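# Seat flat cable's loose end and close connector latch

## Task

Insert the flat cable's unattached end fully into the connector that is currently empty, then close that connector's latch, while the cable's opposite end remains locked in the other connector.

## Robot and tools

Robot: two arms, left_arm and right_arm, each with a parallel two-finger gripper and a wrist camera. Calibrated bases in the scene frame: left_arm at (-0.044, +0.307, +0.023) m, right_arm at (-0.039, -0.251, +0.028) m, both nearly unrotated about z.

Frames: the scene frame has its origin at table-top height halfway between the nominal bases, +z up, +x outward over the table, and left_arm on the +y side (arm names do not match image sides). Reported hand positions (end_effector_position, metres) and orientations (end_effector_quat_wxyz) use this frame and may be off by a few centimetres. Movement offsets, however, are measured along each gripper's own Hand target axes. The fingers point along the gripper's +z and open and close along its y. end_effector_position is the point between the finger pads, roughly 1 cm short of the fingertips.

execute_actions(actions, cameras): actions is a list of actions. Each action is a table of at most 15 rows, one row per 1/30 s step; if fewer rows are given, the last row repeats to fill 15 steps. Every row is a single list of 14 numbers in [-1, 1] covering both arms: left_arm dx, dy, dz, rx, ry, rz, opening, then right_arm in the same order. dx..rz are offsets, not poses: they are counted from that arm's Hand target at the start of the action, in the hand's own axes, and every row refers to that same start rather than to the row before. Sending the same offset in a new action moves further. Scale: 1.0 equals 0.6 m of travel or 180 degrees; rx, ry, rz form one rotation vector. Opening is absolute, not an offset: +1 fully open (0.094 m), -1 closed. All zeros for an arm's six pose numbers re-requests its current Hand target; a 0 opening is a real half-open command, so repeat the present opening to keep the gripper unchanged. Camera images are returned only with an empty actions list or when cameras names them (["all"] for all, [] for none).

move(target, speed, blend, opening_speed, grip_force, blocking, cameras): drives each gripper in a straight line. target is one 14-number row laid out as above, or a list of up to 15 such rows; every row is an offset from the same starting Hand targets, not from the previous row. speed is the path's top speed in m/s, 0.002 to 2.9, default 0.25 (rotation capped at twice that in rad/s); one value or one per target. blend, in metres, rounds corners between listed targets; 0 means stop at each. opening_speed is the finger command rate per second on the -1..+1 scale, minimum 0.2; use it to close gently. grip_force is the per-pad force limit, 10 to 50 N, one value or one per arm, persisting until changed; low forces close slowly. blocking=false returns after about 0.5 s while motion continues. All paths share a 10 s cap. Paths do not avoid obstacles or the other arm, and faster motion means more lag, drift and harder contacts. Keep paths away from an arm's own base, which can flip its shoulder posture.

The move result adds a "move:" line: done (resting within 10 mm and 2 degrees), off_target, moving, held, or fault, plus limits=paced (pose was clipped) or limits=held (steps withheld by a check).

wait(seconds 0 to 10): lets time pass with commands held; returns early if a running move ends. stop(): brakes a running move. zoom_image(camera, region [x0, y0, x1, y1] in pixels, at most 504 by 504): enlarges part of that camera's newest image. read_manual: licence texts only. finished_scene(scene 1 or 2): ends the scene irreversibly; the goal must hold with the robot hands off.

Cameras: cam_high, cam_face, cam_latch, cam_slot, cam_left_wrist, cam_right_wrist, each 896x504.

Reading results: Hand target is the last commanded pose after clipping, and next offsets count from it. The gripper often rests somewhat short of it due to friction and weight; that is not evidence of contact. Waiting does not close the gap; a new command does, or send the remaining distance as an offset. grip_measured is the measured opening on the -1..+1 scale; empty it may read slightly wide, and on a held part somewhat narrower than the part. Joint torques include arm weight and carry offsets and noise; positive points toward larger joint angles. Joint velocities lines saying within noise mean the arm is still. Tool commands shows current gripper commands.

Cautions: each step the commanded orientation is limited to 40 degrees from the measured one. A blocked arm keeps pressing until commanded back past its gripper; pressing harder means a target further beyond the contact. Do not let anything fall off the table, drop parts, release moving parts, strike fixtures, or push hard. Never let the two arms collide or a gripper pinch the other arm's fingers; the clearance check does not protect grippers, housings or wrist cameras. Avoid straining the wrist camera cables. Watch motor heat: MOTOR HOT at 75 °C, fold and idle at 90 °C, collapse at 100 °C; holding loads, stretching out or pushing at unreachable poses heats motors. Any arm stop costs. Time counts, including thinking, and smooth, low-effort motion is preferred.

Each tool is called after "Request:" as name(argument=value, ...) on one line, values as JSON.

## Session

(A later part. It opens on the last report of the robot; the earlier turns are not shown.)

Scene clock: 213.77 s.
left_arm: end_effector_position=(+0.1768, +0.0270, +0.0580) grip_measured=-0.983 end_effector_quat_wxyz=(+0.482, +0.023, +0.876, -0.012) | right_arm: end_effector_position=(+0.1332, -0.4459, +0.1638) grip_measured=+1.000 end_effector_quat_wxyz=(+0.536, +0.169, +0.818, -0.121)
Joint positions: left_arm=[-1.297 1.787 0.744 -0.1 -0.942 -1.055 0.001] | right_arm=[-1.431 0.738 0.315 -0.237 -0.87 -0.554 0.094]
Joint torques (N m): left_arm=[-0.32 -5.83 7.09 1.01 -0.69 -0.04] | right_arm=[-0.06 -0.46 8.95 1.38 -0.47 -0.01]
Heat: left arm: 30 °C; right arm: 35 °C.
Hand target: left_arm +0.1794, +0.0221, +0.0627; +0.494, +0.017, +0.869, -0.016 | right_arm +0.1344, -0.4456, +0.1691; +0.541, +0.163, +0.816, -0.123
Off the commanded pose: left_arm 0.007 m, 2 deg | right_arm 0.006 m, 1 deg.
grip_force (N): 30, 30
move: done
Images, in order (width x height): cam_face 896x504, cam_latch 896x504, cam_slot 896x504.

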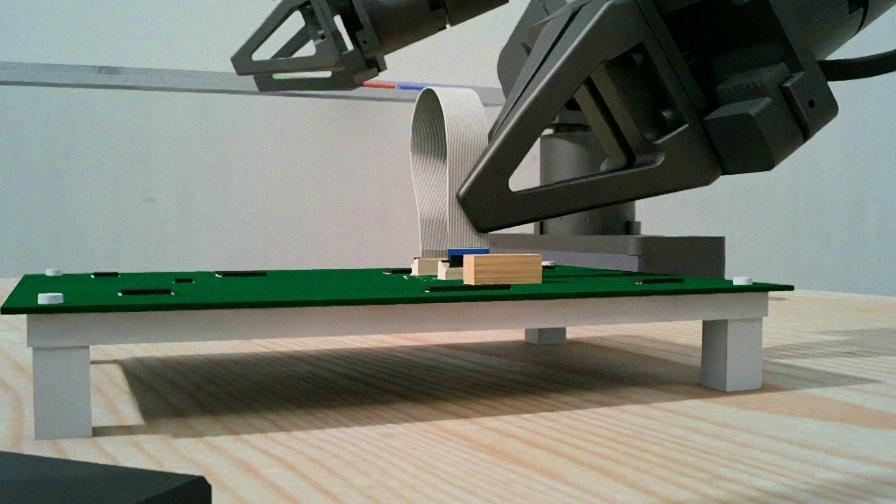

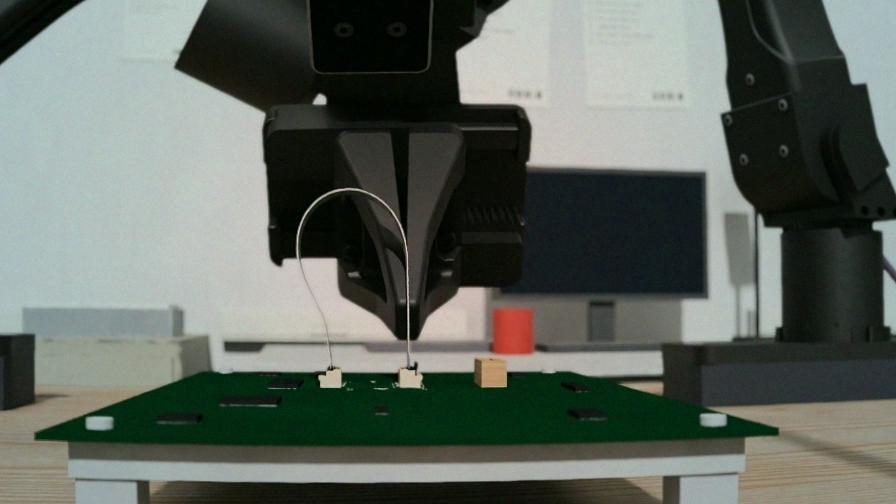

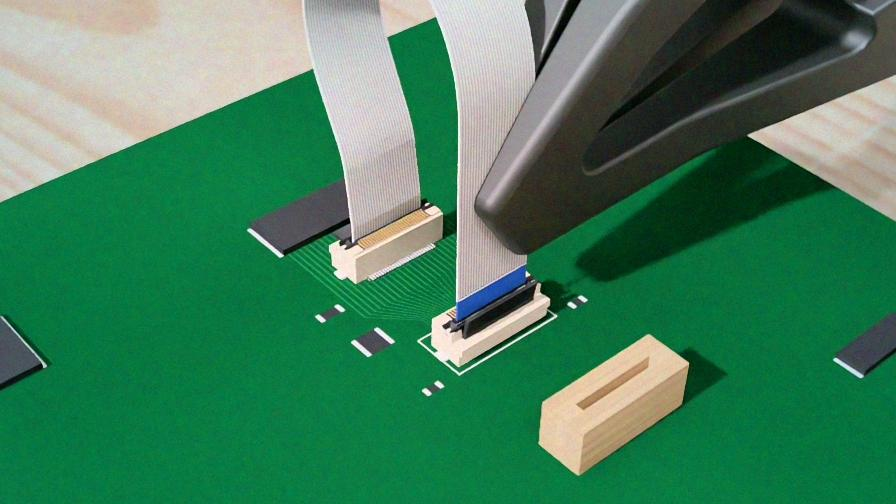

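Request:
zoom_image(camera="cam_slot", region=[435, 290, 485, 340])

Request:
zoom_image(camera="cam_slot", region=[500, 260, 550, 310])

Scaled by 10.080 from the camera's 896x504 image, which has a finer 1280x720 frame.

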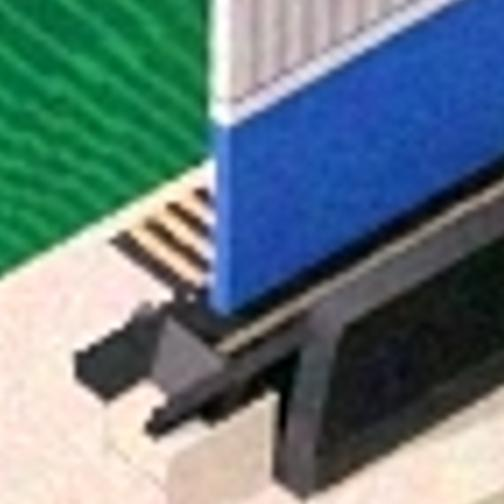

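Scaled by 10.080 from the camera's 896x504 image, which has a finer 1280x720 frame.

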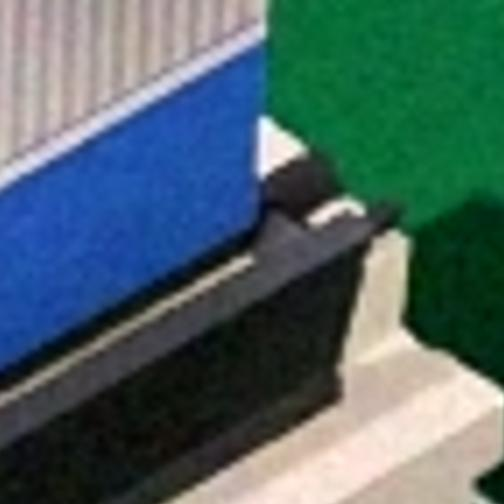

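Request:
move(target=[[-0.0014,0,0,-0.0003,-0.0013,-0.0005,-1,0,0,0,0,0,0,1],[0.0026,0.0015,0.0021,-0.0018,-0.0004,0.0021,-1,0,0,0,0,0,0,1]], speed=0.03, cameras=["cam_latch", "cam_slot", "cam_face"])

Request:
zoom_image(camera="cam_slot", region=[435, 290, 485, 340])

Request:
zoom_image(camera="cam_slot", region=[500, 260, 550, 310])

Request:
zoom_image(camera="cam_latch", region=[380, 310, 460, 400])

Request:
zoom_image(camera="cam_face", region=[425, 240, 475, 290])

Scene clock: 217.87 s.
left_arm: end_effector_position=(+0.1770, +0.0279, +0.0559) grip_measured=-0.983 end_effector_quat_wxyz=(+0.483, +0.025, +0.875, -0.008) | right_arm: end_effector_position=(+0.1332, -0.4459, +0.1638) grip_measured=+1.000 end_effector_quat_wxyz=(+0.536, +0.169, +0.818, -0.121)
Joint positions: left_arm=[-1.297 1.795 0.744 -0.099 -0.946 -1.055 0.001] | right_arm=[-1.431 0.738 0.315 -0.237 -0.87 -0.554 0.094]
Joint torques (N m): left_arm=[-0.31 -5.87 7.08 1 -0.7 -0.03] | right_arm=[-0.13 -0.54 8.91 1.38 -0.47 -0.01]
Heat: left arm: 30 °C; right arm: 35 °C.
Hand target: left_arm +0.1797, +0.0230, +0.0607; +0.495, +0.018, +0.869, -0.012 | right_arm +0.1344, -0.4456, +0.1691; +0.541, +0.163, +0.816, -0.123
Off the commanded pose: left_arm 0.007 m, 2 deg | right_arm 0.006 m, 1 deg.
grip_force (N): 30, 30
move: done
Images, in order (width x height): cam_face 896x504, cam_latch 896x504, cam_slot 896x504.

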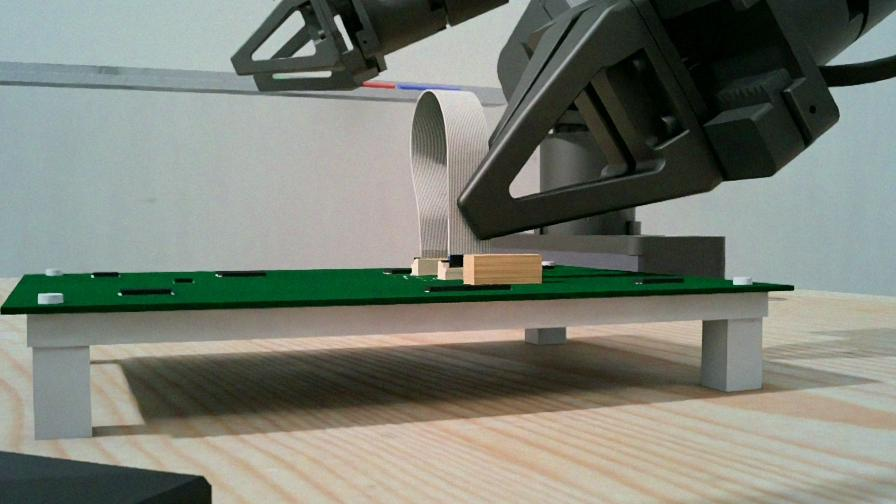

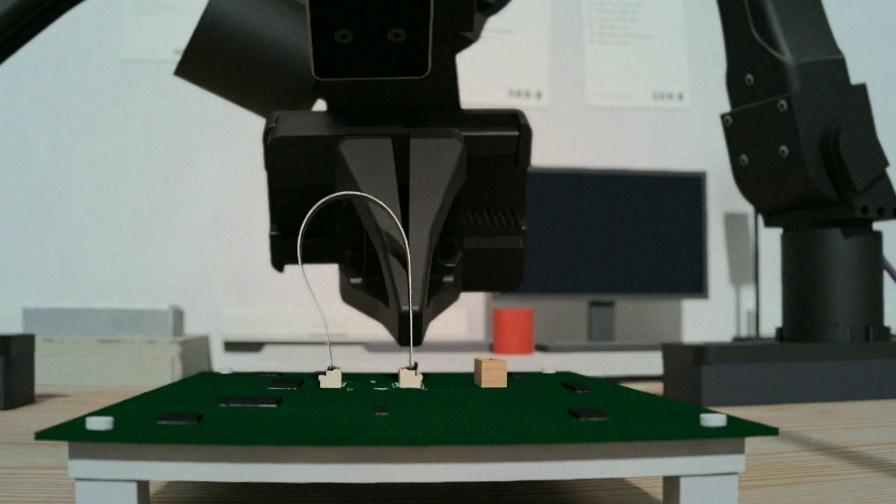

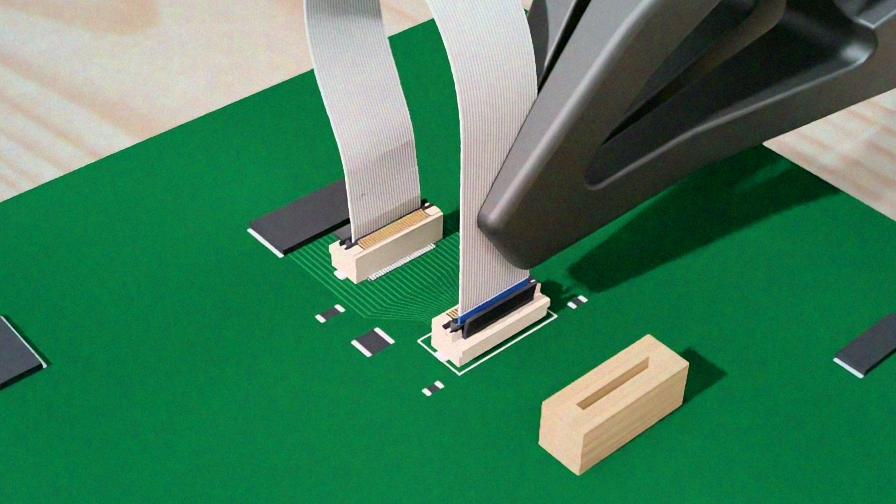

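Scaled by 10.080 from the camera's 896x504 image, which has a finer 1280x720 frame.

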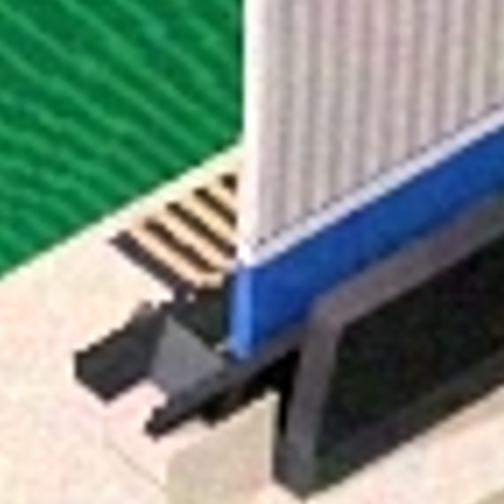

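Scaled by 10.080 from the camera's 896x504 image, which has a finer 1280x720 frame.

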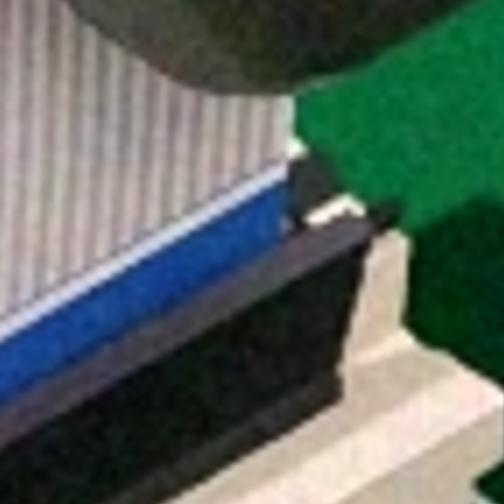

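Scaled by 5.600 from the camera's 896x504 image, which has a finer 1280x720 frame.

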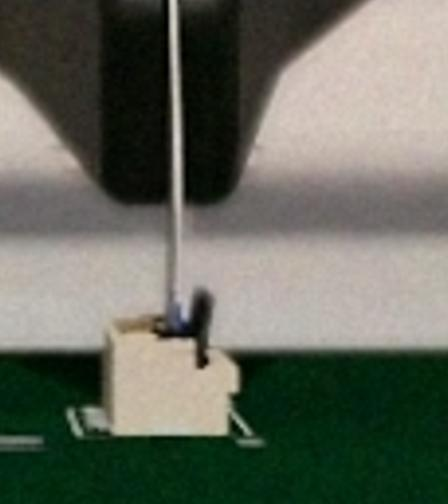

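Scaled by 10.080 from the camera's 896x504 image, which has a finer 1280x720 frame.

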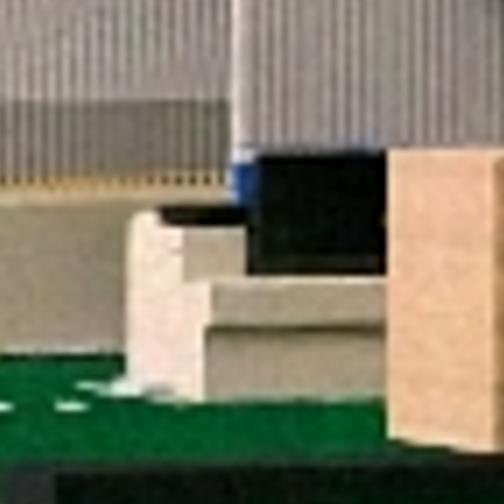

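Request:
move(target=[-0.0273,-0.0108,-0.0135,0.0112,-0.0064,-0.0188,-1,0,0,0,0,0,0,1], speed=0.03, cameras=["cam_latch", "cam_slot", "cam_face"])

Request:
zoom_image(camera="cam_slot", region=[430, 255, 550, 345])

Request:
zoom_image(camera="cam_latch", region=[380, 310, 460, 400])

Scene clock: 222.10 s.
left_arm: end_effector_position=(+0.1778, +0.0251, +0.0597) grip_measured=-0.983 end_effector_quat_wxyz=(+0.485, +0.019, +0.874, -0.017) | right_arm: end_effector_position=(+0.1332, -0.4459, +0.1638) grip_measured=+1.000 end_effector_quat_wxyz=(+0.536, +0.169, +0.818, -0.121)
Joint positions: left_arm=[-1.297 1.786 0.744 -0.086 -0.947 -1.055 0.001] | right_arm=[-1.431 0.738 0.315 -0.237 -0.87 -0.554 0.094]
Joint torques (N m): left_arm=[-0.42 -9.33 7.09 1.06 -0.7 -0.05] | right_arm=[-0.1 -0.47 8.96 1.38 -0.47 -0.01]
Heat: left arm: 30 °C; right arm: 35 °C.
Hand target: left_arm +0.1808, +0.0166, +0.0789; +0.503, +0.001, +0.863, -0.042 | right_arm +0.1344, -0.4456, +0.1691; +0.541, +0.163, +0.816, -0.123
Off the commanded pose: left_arm 0.021 m, 4 deg | right_arm 0.006 m, 1 deg.
grip_force (N): 30, 30
move: off_target (left_arm)
Images, in order (width x height): cam_face 896x504, cam_latch 896x504, cam_slot 896x504.

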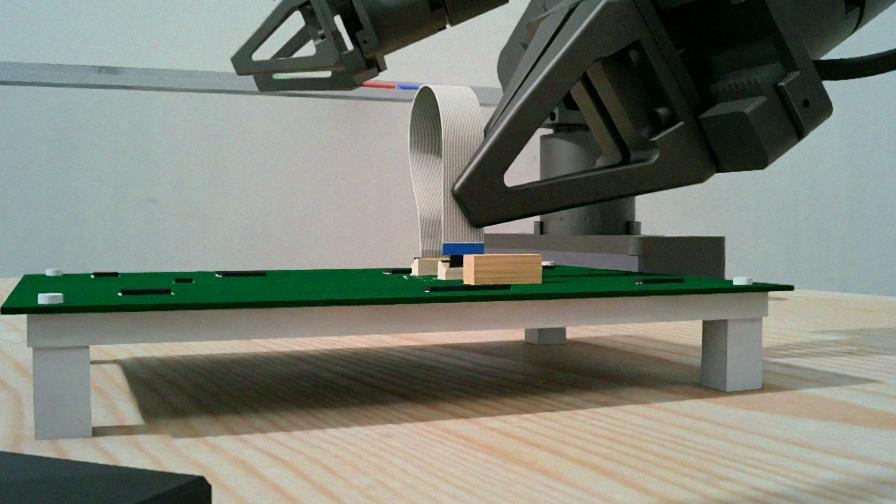

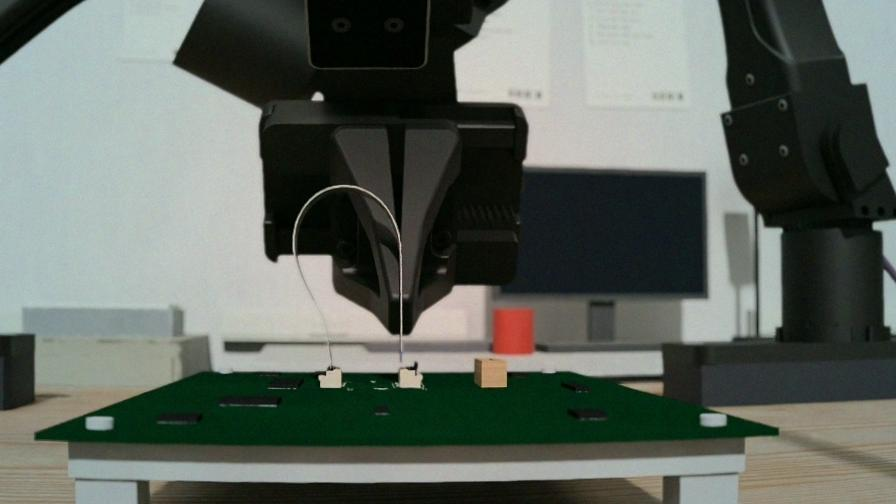

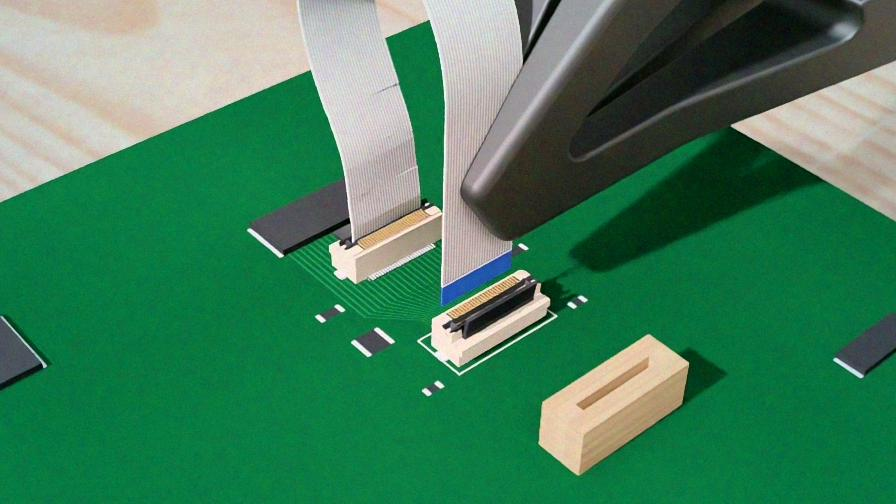

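Scaled by 4.200 from the camera's 896x504 image, which has a finer 1280x720 frame.

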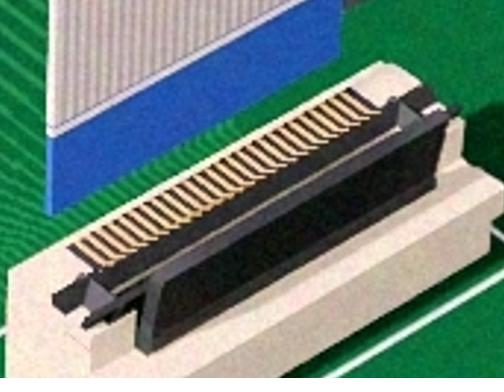

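Scaled by 5.600 from the camera's 896x504 image, which has a finer 1280x720 frame.

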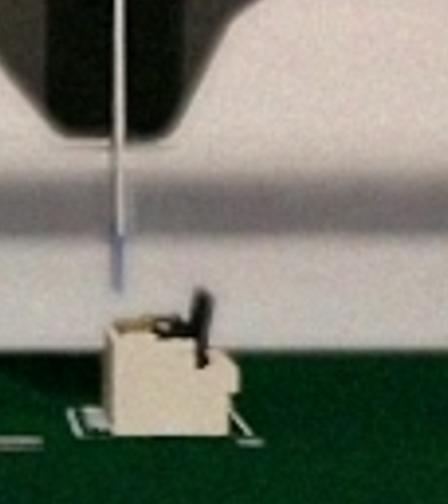

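Request:
move(target=[[0.0090,0.0084,-0.0019,-0.0037,0.0093,0.0104,-1,0,0,0,0,0,0,1],[0.0046,-0.0003,-0.0015,0.0016,0.0062,0.0015,-1,0,0,0,0,0,0,1]], speed=0.03, cameras=["cam_latch", "cam_slot", "cam_face"])

Request:
zoom_image(camera="cam_slot", region=[430, 255, 550, 345])

Request:
zoom_image(camera="cam_latch", region=[380, 310, 460, 400])

Scene clock: 227.57 s.
left_arm: end_effector_position=(+0.1769, +0.0265, +0.0594) grip_measured=-0.983 end_effector_quat_wxyz=(+0.482, +0.022, +0.876, -0.014) | right_arm: end_effector_position=(+0.1332, -0.4459, +0.1638) grip_measured=+1.000 end_effector_quat_wxyz=(+0.536, +0.169, +0.818, -0.121)
Joint positions: left_arm=[-1.297 1.782 0.744 -0.1 -0.942 -1.055 0.001] | right_arm=[-1.431 0.738 0.315 -0.237 -0.87 -0.554 0.094]
Joint torques (N m): left_arm=[-0.44 -9.42 7.23 1.05 -0.54 -0.08] | right_arm=[-0.1 -0.49 8.91 1.38 -0.47 0]
Heat: left arm: 30 °C; right arm: 35 °C.
Hand target: left_arm +0.1787, +0.0163, +0.0770; +0.494, +0.005, +0.868, -0.043 | right_arm +0.1344, -0.4456, +0.1691; +0.541, +0.163, +0.816, -0.123
Off the commanded pose: left_arm 0.020 m, 4 deg | right_arm 0.006 m, 1 deg.
grip_force (N): 30, 30
move: off_target (left_arm)
Images, in order (width x height): cam_face 896x504, cam_latch 896x504, cam_slot 896x504.

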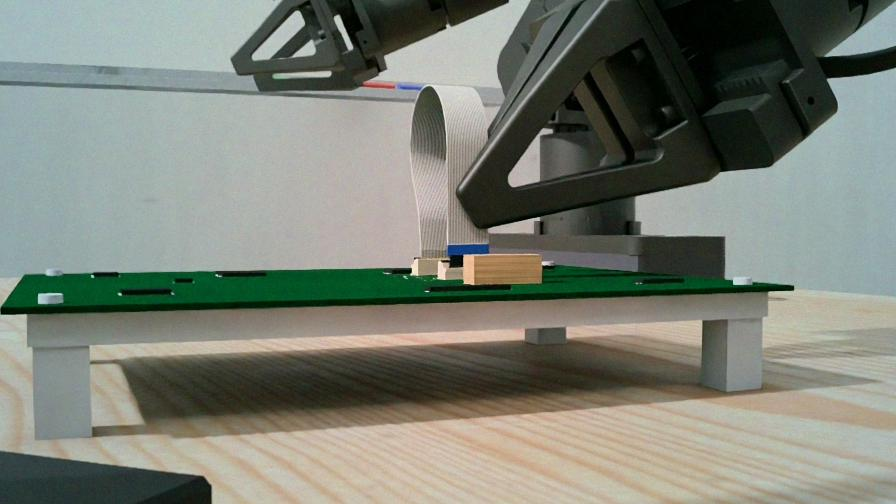

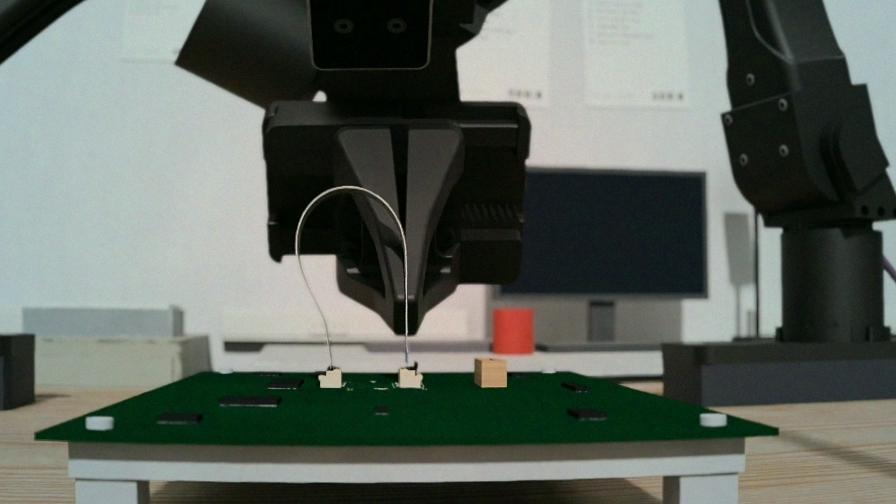

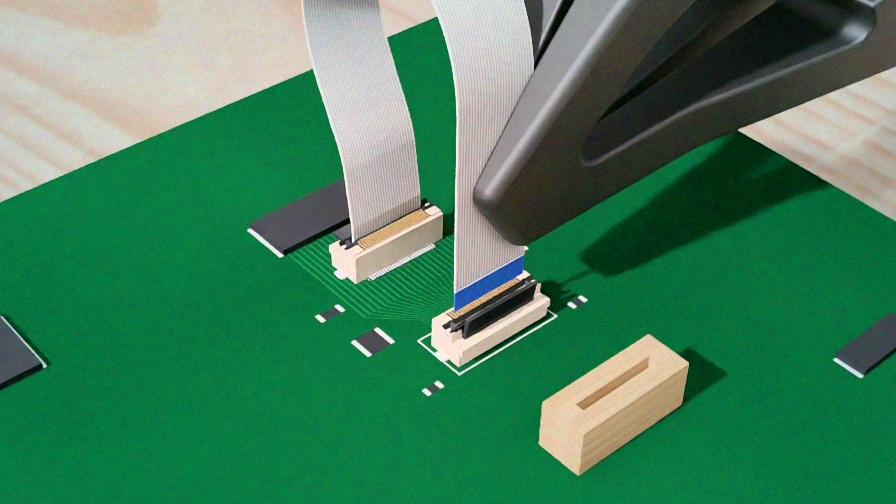

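Scaled by 4.200 from the camera's 896x504 image, which has a finer 1280x720 frame.

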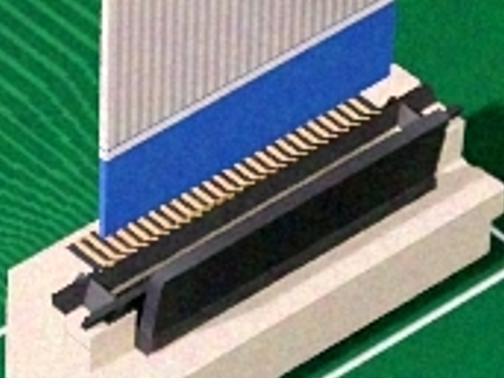

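Scaled by 5.600 from the camera's 896x504 image, which has a finer 1280x720 frame.

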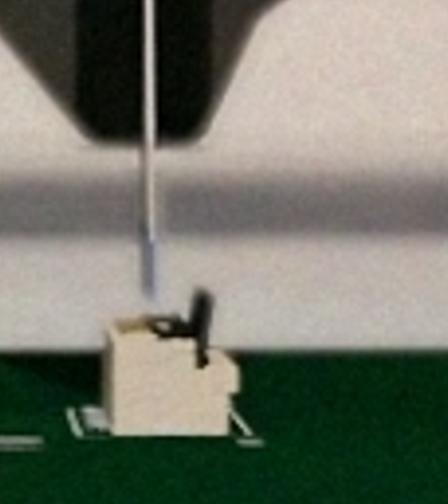

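Request:
move(target=[0.0230,0.0098,0.0117,-0.0092,0.0053,0.0148,-1,0,0,0,0,0,0,1], speed=0.03, cameras=["cam_latch", "cam_slot", "cam_face"])

Request:
zoom_image(camera="cam_slot", region=[430, 255, 550, 345])

Request:
zoom_image(camera="cam_latch", region=[380, 310, 460, 400])

Request:
zoom_image(camera="cam_slot", region=[435, 290, 485, 340])

Request:
zoom_image(camera="cam_slot", region=[500, 260, 550, 310])

Scene clock: 231.10 s.
left_arm: end_effector_position=(+0.1768, +0.0264, +0.0594) grip_measured=-0.983 end_effector_quat_wxyz=(+0.482, +0.022, +0.876, -0.015) | right_arm: end_effector_position=(+0.1332, -0.4459, +0.1638) grip_measured=+1.000 end_effector_quat_wxyz=(+0.536, +0.169, +0.818, -0.121)
Joint positions: left_arm=[-1.297 1.782 0.744 -0.1 -0.941 -1.055 0.001] | right_arm=[-1.431 0.738 0.315 -0.237 -0.87 -0.554 0.094]
Joint torques (N m): left_arm=[-0.36 -5.63 7.24 0.96 -0.54 -0.06] | right_arm=[-0.09 -0.51 8.94 1.37 -0.49 -0.01]
Heat: left arm: 30 °C; right arm: 35 °C.
Hand target: left_arm +0.1779, +0.0211, +0.0612; +0.488, +0.018, +0.872, -0.019 | right_arm +0.1344, -0.4456, +0.1691; +0.541, +0.163, +0.816, -0.123
Off the commanded pose: left_arm 0.006 m, 1 deg | right_arm 0.006 m, 1 deg.
grip_force (N): 30, 30
move: done
Images, in order (width x height): cam_face 896x504, cam_latch 896x504, cam_slot 896x504.

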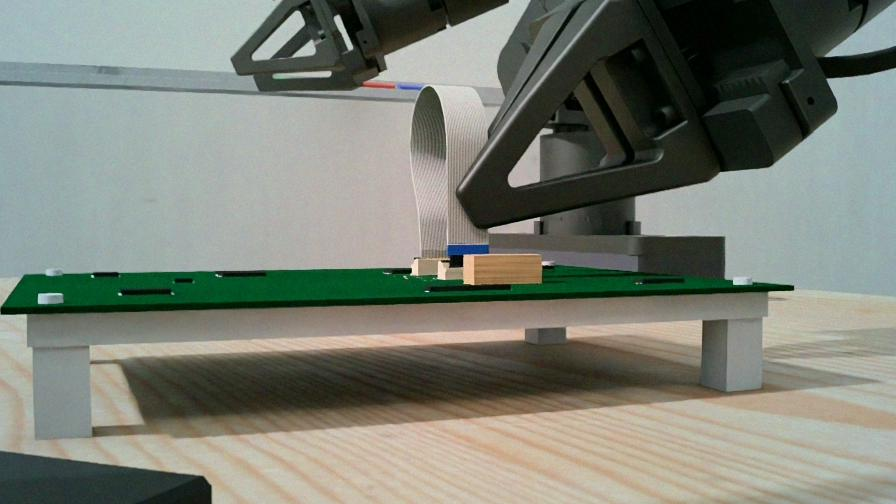

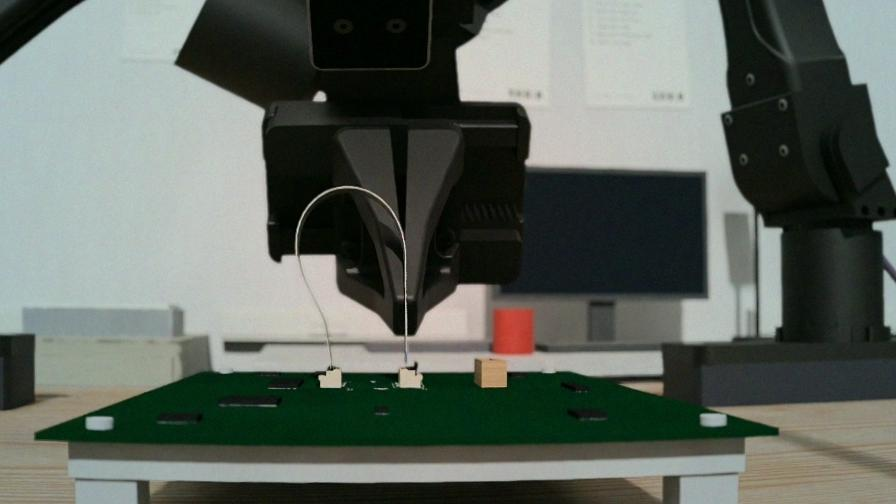

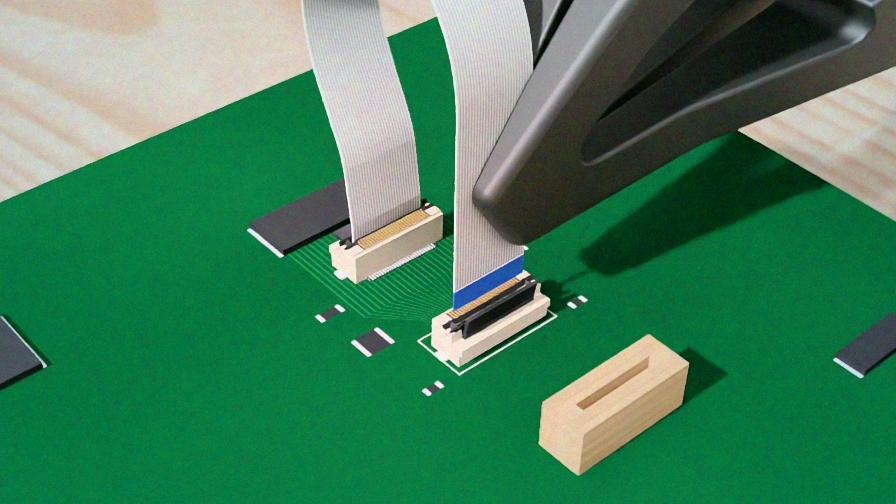

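Scaled by 4.200 from the camera's 896x504 image, which has a finer 1280x720 frame.

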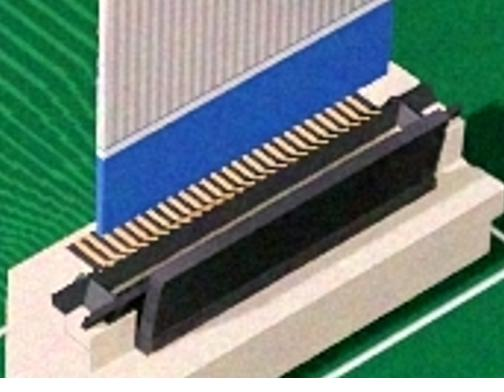

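Scaled by 5.600 from the camera's 896x504 image, which has a finer 1280x720 frame.

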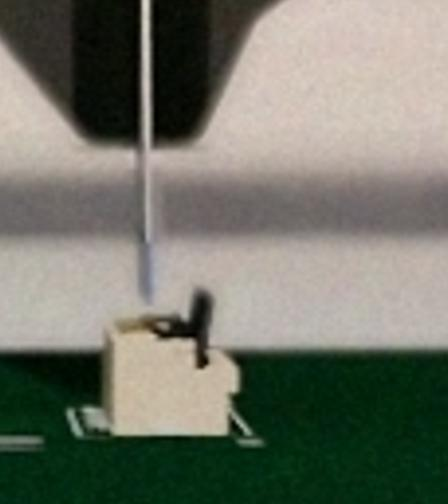

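Scaled by 10.080 from the camera's 896x504 image, which has a finer 1280x720 frame.

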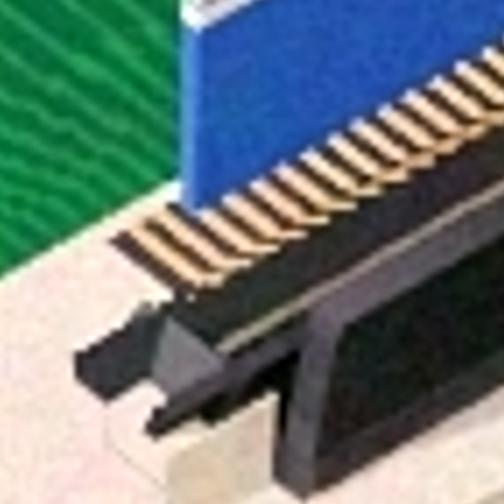

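Scaled by 10.080 from the camera's 896x504 image, which has a finer 1280x720 frame.

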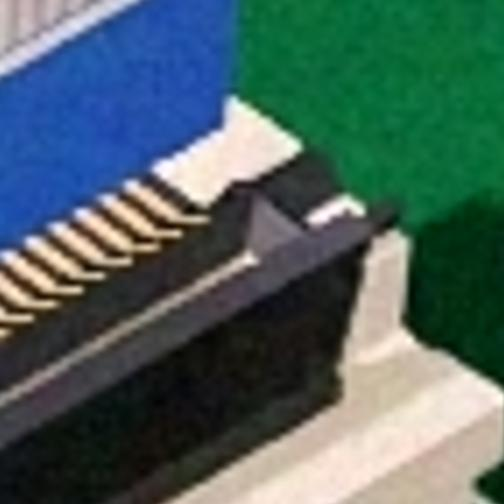

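Request:
move(target=[-0.0024,0.0040,0.0015,-0.0042,-0.0049,0.0019,-1,0,0,0,0,0,0,1], speed=0.03, cameras=["cam_latch", "cam_slot", "cam_face"])

Request:
zoom_image(camera="cam_latch", region=[380, 310, 460, 400])

Request:
zoom_image(camera="cam_slot", region=[435, 290, 485, 340])

Request:
zoom_image(camera="cam_slot", region=[500, 260, 550, 310])

Request:
zoom_image(camera="cam_face", region=[425, 240, 475, 290])

Scene clock: 233.87 s.
left_arm: end_effector_position=(+0.1771, +0.0274, +0.0578) grip_measured=-0.983 end_effector_quat_wxyz=(+0.483, +0.023, +0.875, -0.011) | right_arm: end_effector_position=(+0.1332, -0.4459, +0.1638) grip_measured=+1.000 end_effector_quat_wxyz=(+0.536, +0.169, +0.818, -0.121)
Joint positions: left_arm=[-1.297 1.789 0.744 -0.1 -0.946 -1.055 0.001] | right_arm=[-1.431 0.738 0.315 -0.237 -0.87 -0.554 0.094]
Joint torques (N m): left_arm=[-0.36 -5.74 7.2 0.95 -0.69 -0.06] | right_arm=[-0.1 -0.49 8.92 1.38 -0.48 -0.03]
Heat: left arm: 30 °C; right arm: 35 °C.
Hand target: left_arm +0.1796, +0.0234, +0.0619; +0.495, +0.017, +0.869, -0.012 | right_arm +0.1344, -0.4456, +0.1691; +0.541, +0.163, +0.816, -0.123
Off the commanded pose: left_arm 0.006 m, 2 deg | right_arm 0.006 m, 1 deg.
grip_force (N): 30, 30
move: done
Images, in order (width x height): cam_face 896x504, cam_latch 896x504, cam_slot 896x504.

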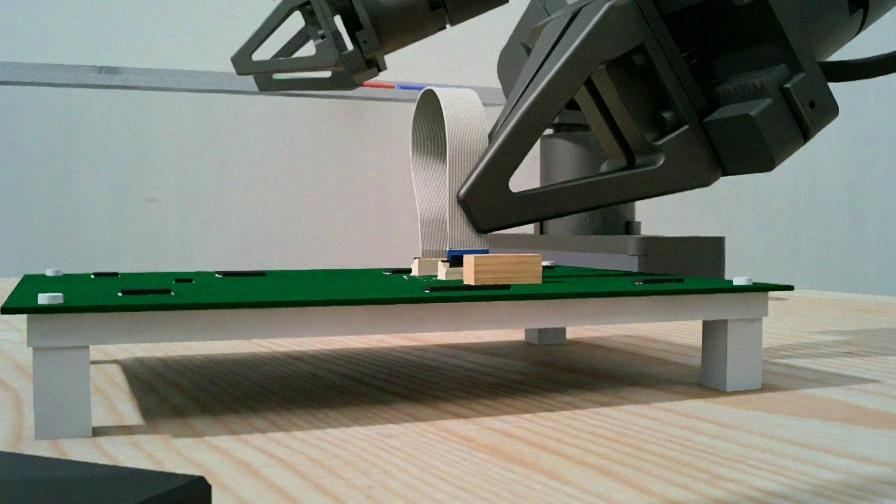

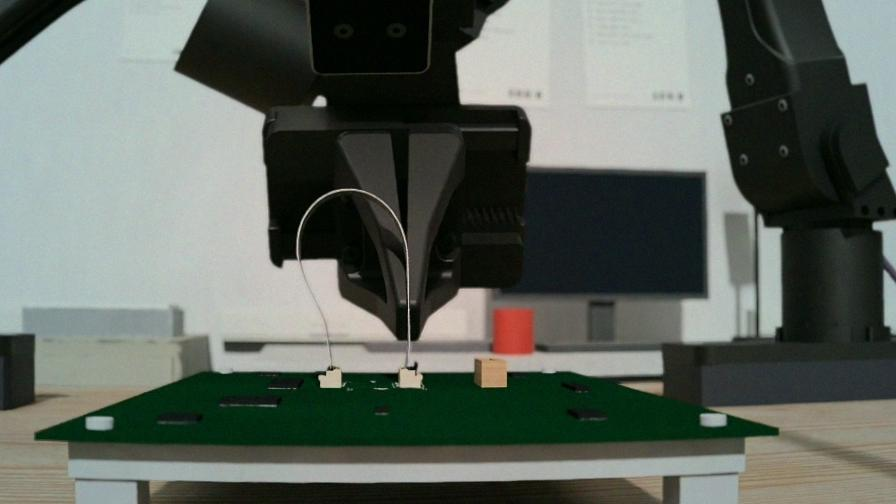

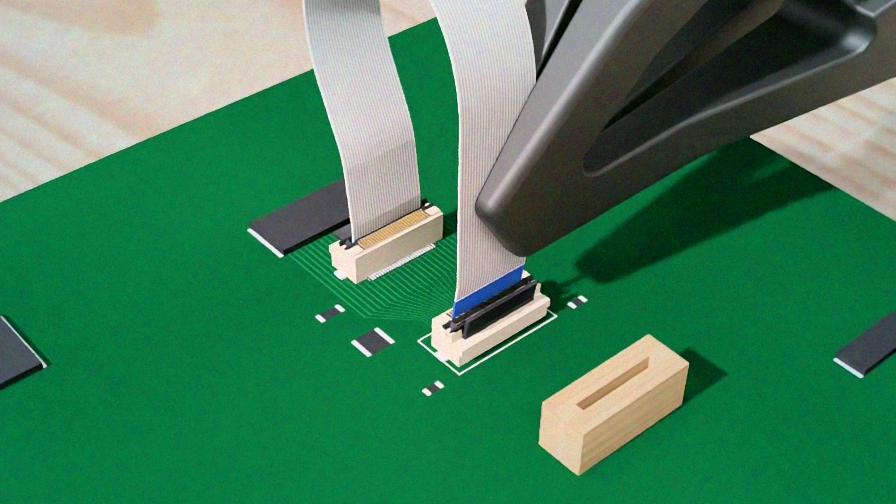

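Scaled by 5.600 from the camera's 896x504 image, which has a finer 1280x720 frame.

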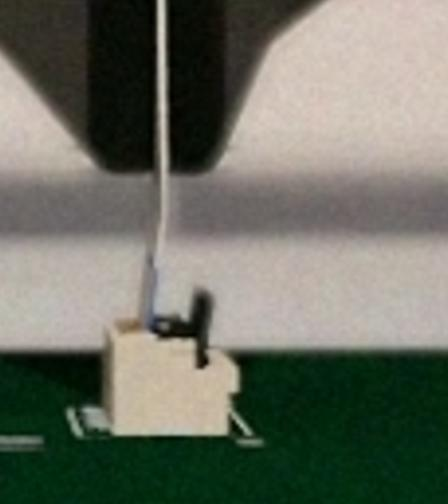

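Scaled by 10.080 from the camera's 896x504 image, which has a finer 1280x720 frame.

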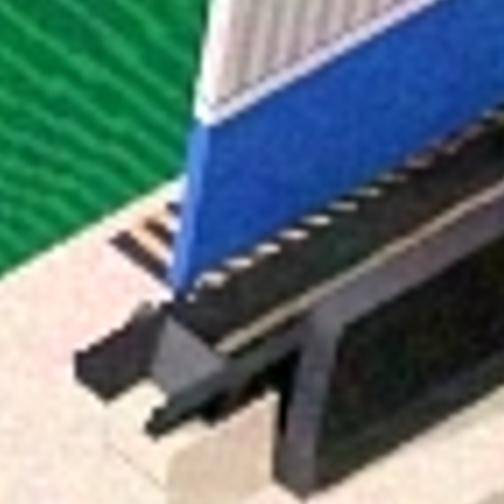

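Scaled by 10.080 from the camera's 896x504 image, which has a finer 1280x720 frame.

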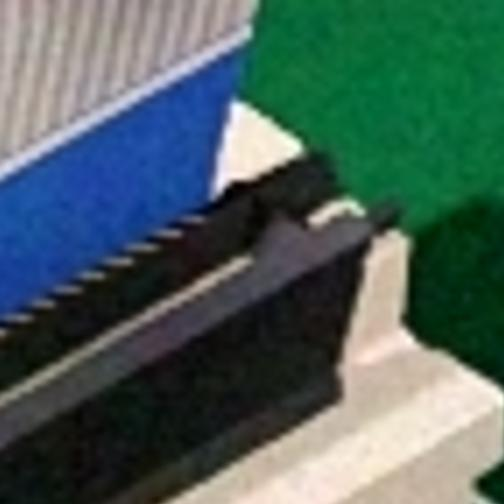

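Scaled by 10.080 from the camera's 896x504 image, which has a finer 1280x720 frame.

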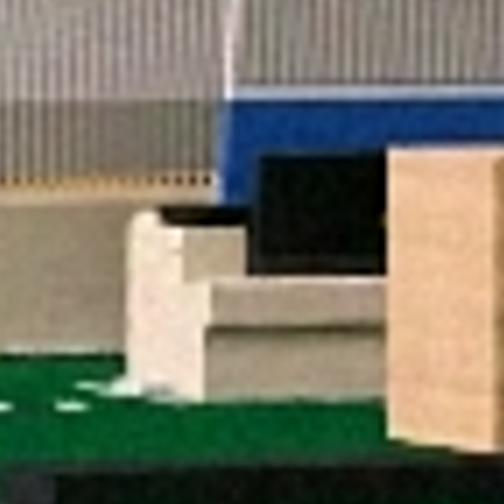

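Request:
move(target=[[-0.0039,-0.0028,0.0,0.0013,-0.0031,-0.0040,-1,0,0,0,0,0,0,1],[0.0073,0.0018,-0.0001,0,0.0066,0.0047,-1,0,0,0,0,0,0,1]], speed=0.03, cameras=["cam_latch", "cam_slot", "cam_face"])

Request:
zoom_image(camera="cam_latch", region=[380, 310, 460, 400])

Request:
zoom_image(camera="cam_slot", region=[435, 290, 485, 340])

Request:
zoom_image(camera="cam_slot", region=[500, 260, 550, 310])

Request:
zoom_image(camera="cam_face", region=[425, 240, 475, 290])

Scene clock: 240.17 s.
left_arm: end_effector_position=(+0.1773, +0.0270, +0.0582) grip_measured=-0.983 end_effector_quat_wxyz=(+0.484, +0.022, +0.875, -0.012) | right_arm: end_effector_position=(+0.1332, -0.4459, +0.1638) grip_measured=+1.000 end_effector_quat_wxyz=(+0.536, +0.169, +0.818, -0.121)
Joint positions: left_arm=[-1.297 1.789 0.744 -0.096 -0.947 -1.055 0.001] | right_arm=[-1.431 0.738 0.315 -0.237 -0.87 -0.554 0.094]
Joint torques (N m): left_arm=[-0.31 -5.72 7.2 0.74 -0.49 -0.05] | right_arm=[-0.1 -0.47 8.91 1.37 -0.47 -0.01]
Heat: left arm: 30 °C; right arm: 35 °C.
Hand target: left_arm +0.1773, +0.0246, +0.0582; +0.486, +0.024, +0.874, -0.008 | right_arm +0.1344, -0.4456, +0.1691; +0.541, +0.163, +0.816, -0.123
Off the commanded pose: left_arm 0.002 m, 1 deg | right_arm 0.006 m, 1 deg.
grip_force (N): 30, 30
move: done
Images, in order (width x height): cam_face 896x504, cam_latch 896x504, cam_slot 896x504.

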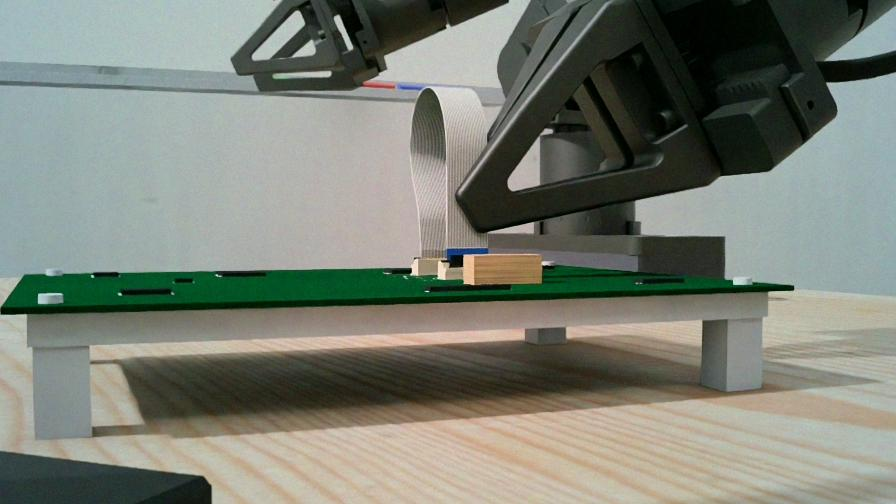

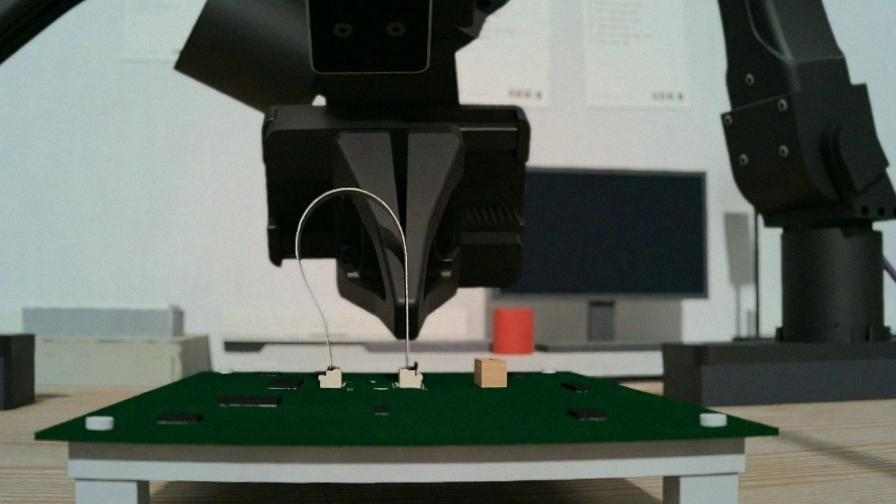

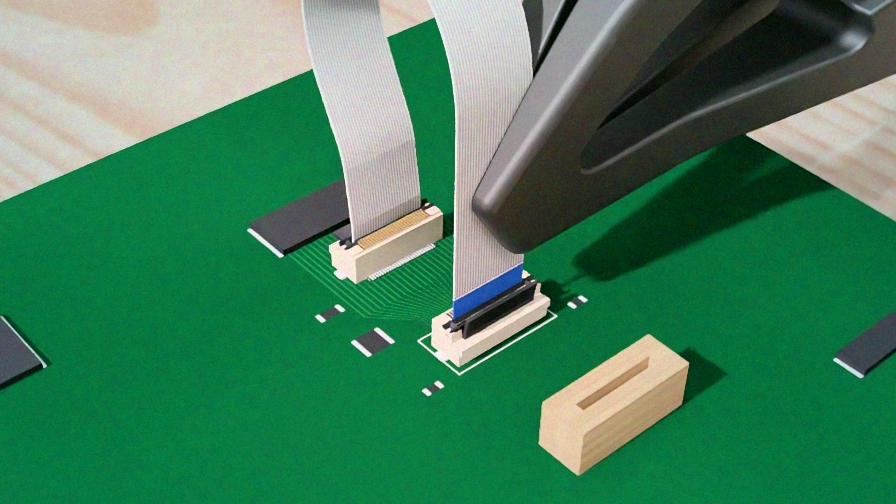

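Scaled by 5.600 from the camera's 896x504 image, which has a finer 1280x720 frame.

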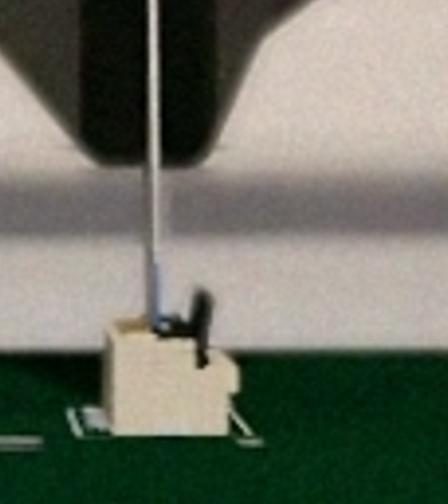

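Scaled by 10.080 from the camera's 896x504 image, which has a finer 1280x720 frame.

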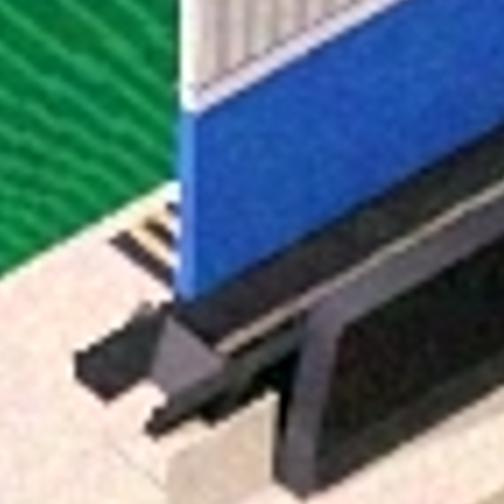

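Scaled by 10.080 from the camera's 896x504 image, which has a finer 1280x720 frame.

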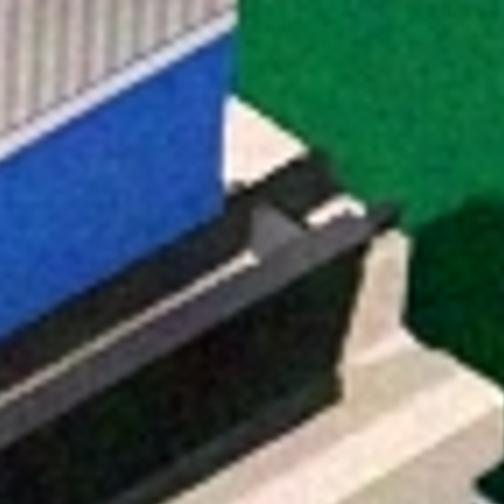

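Scaled by 10.080 from the camera's 896x504 image, which has a finer 1280x720 frame.

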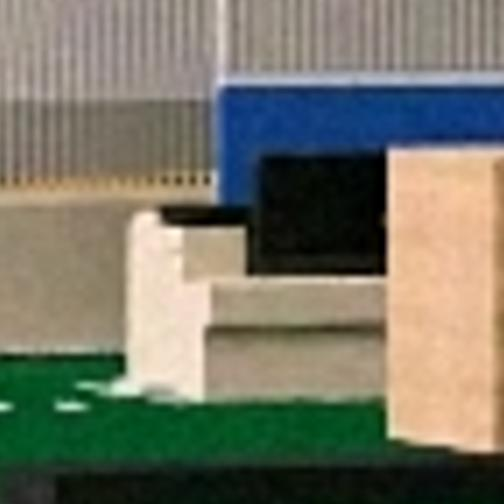

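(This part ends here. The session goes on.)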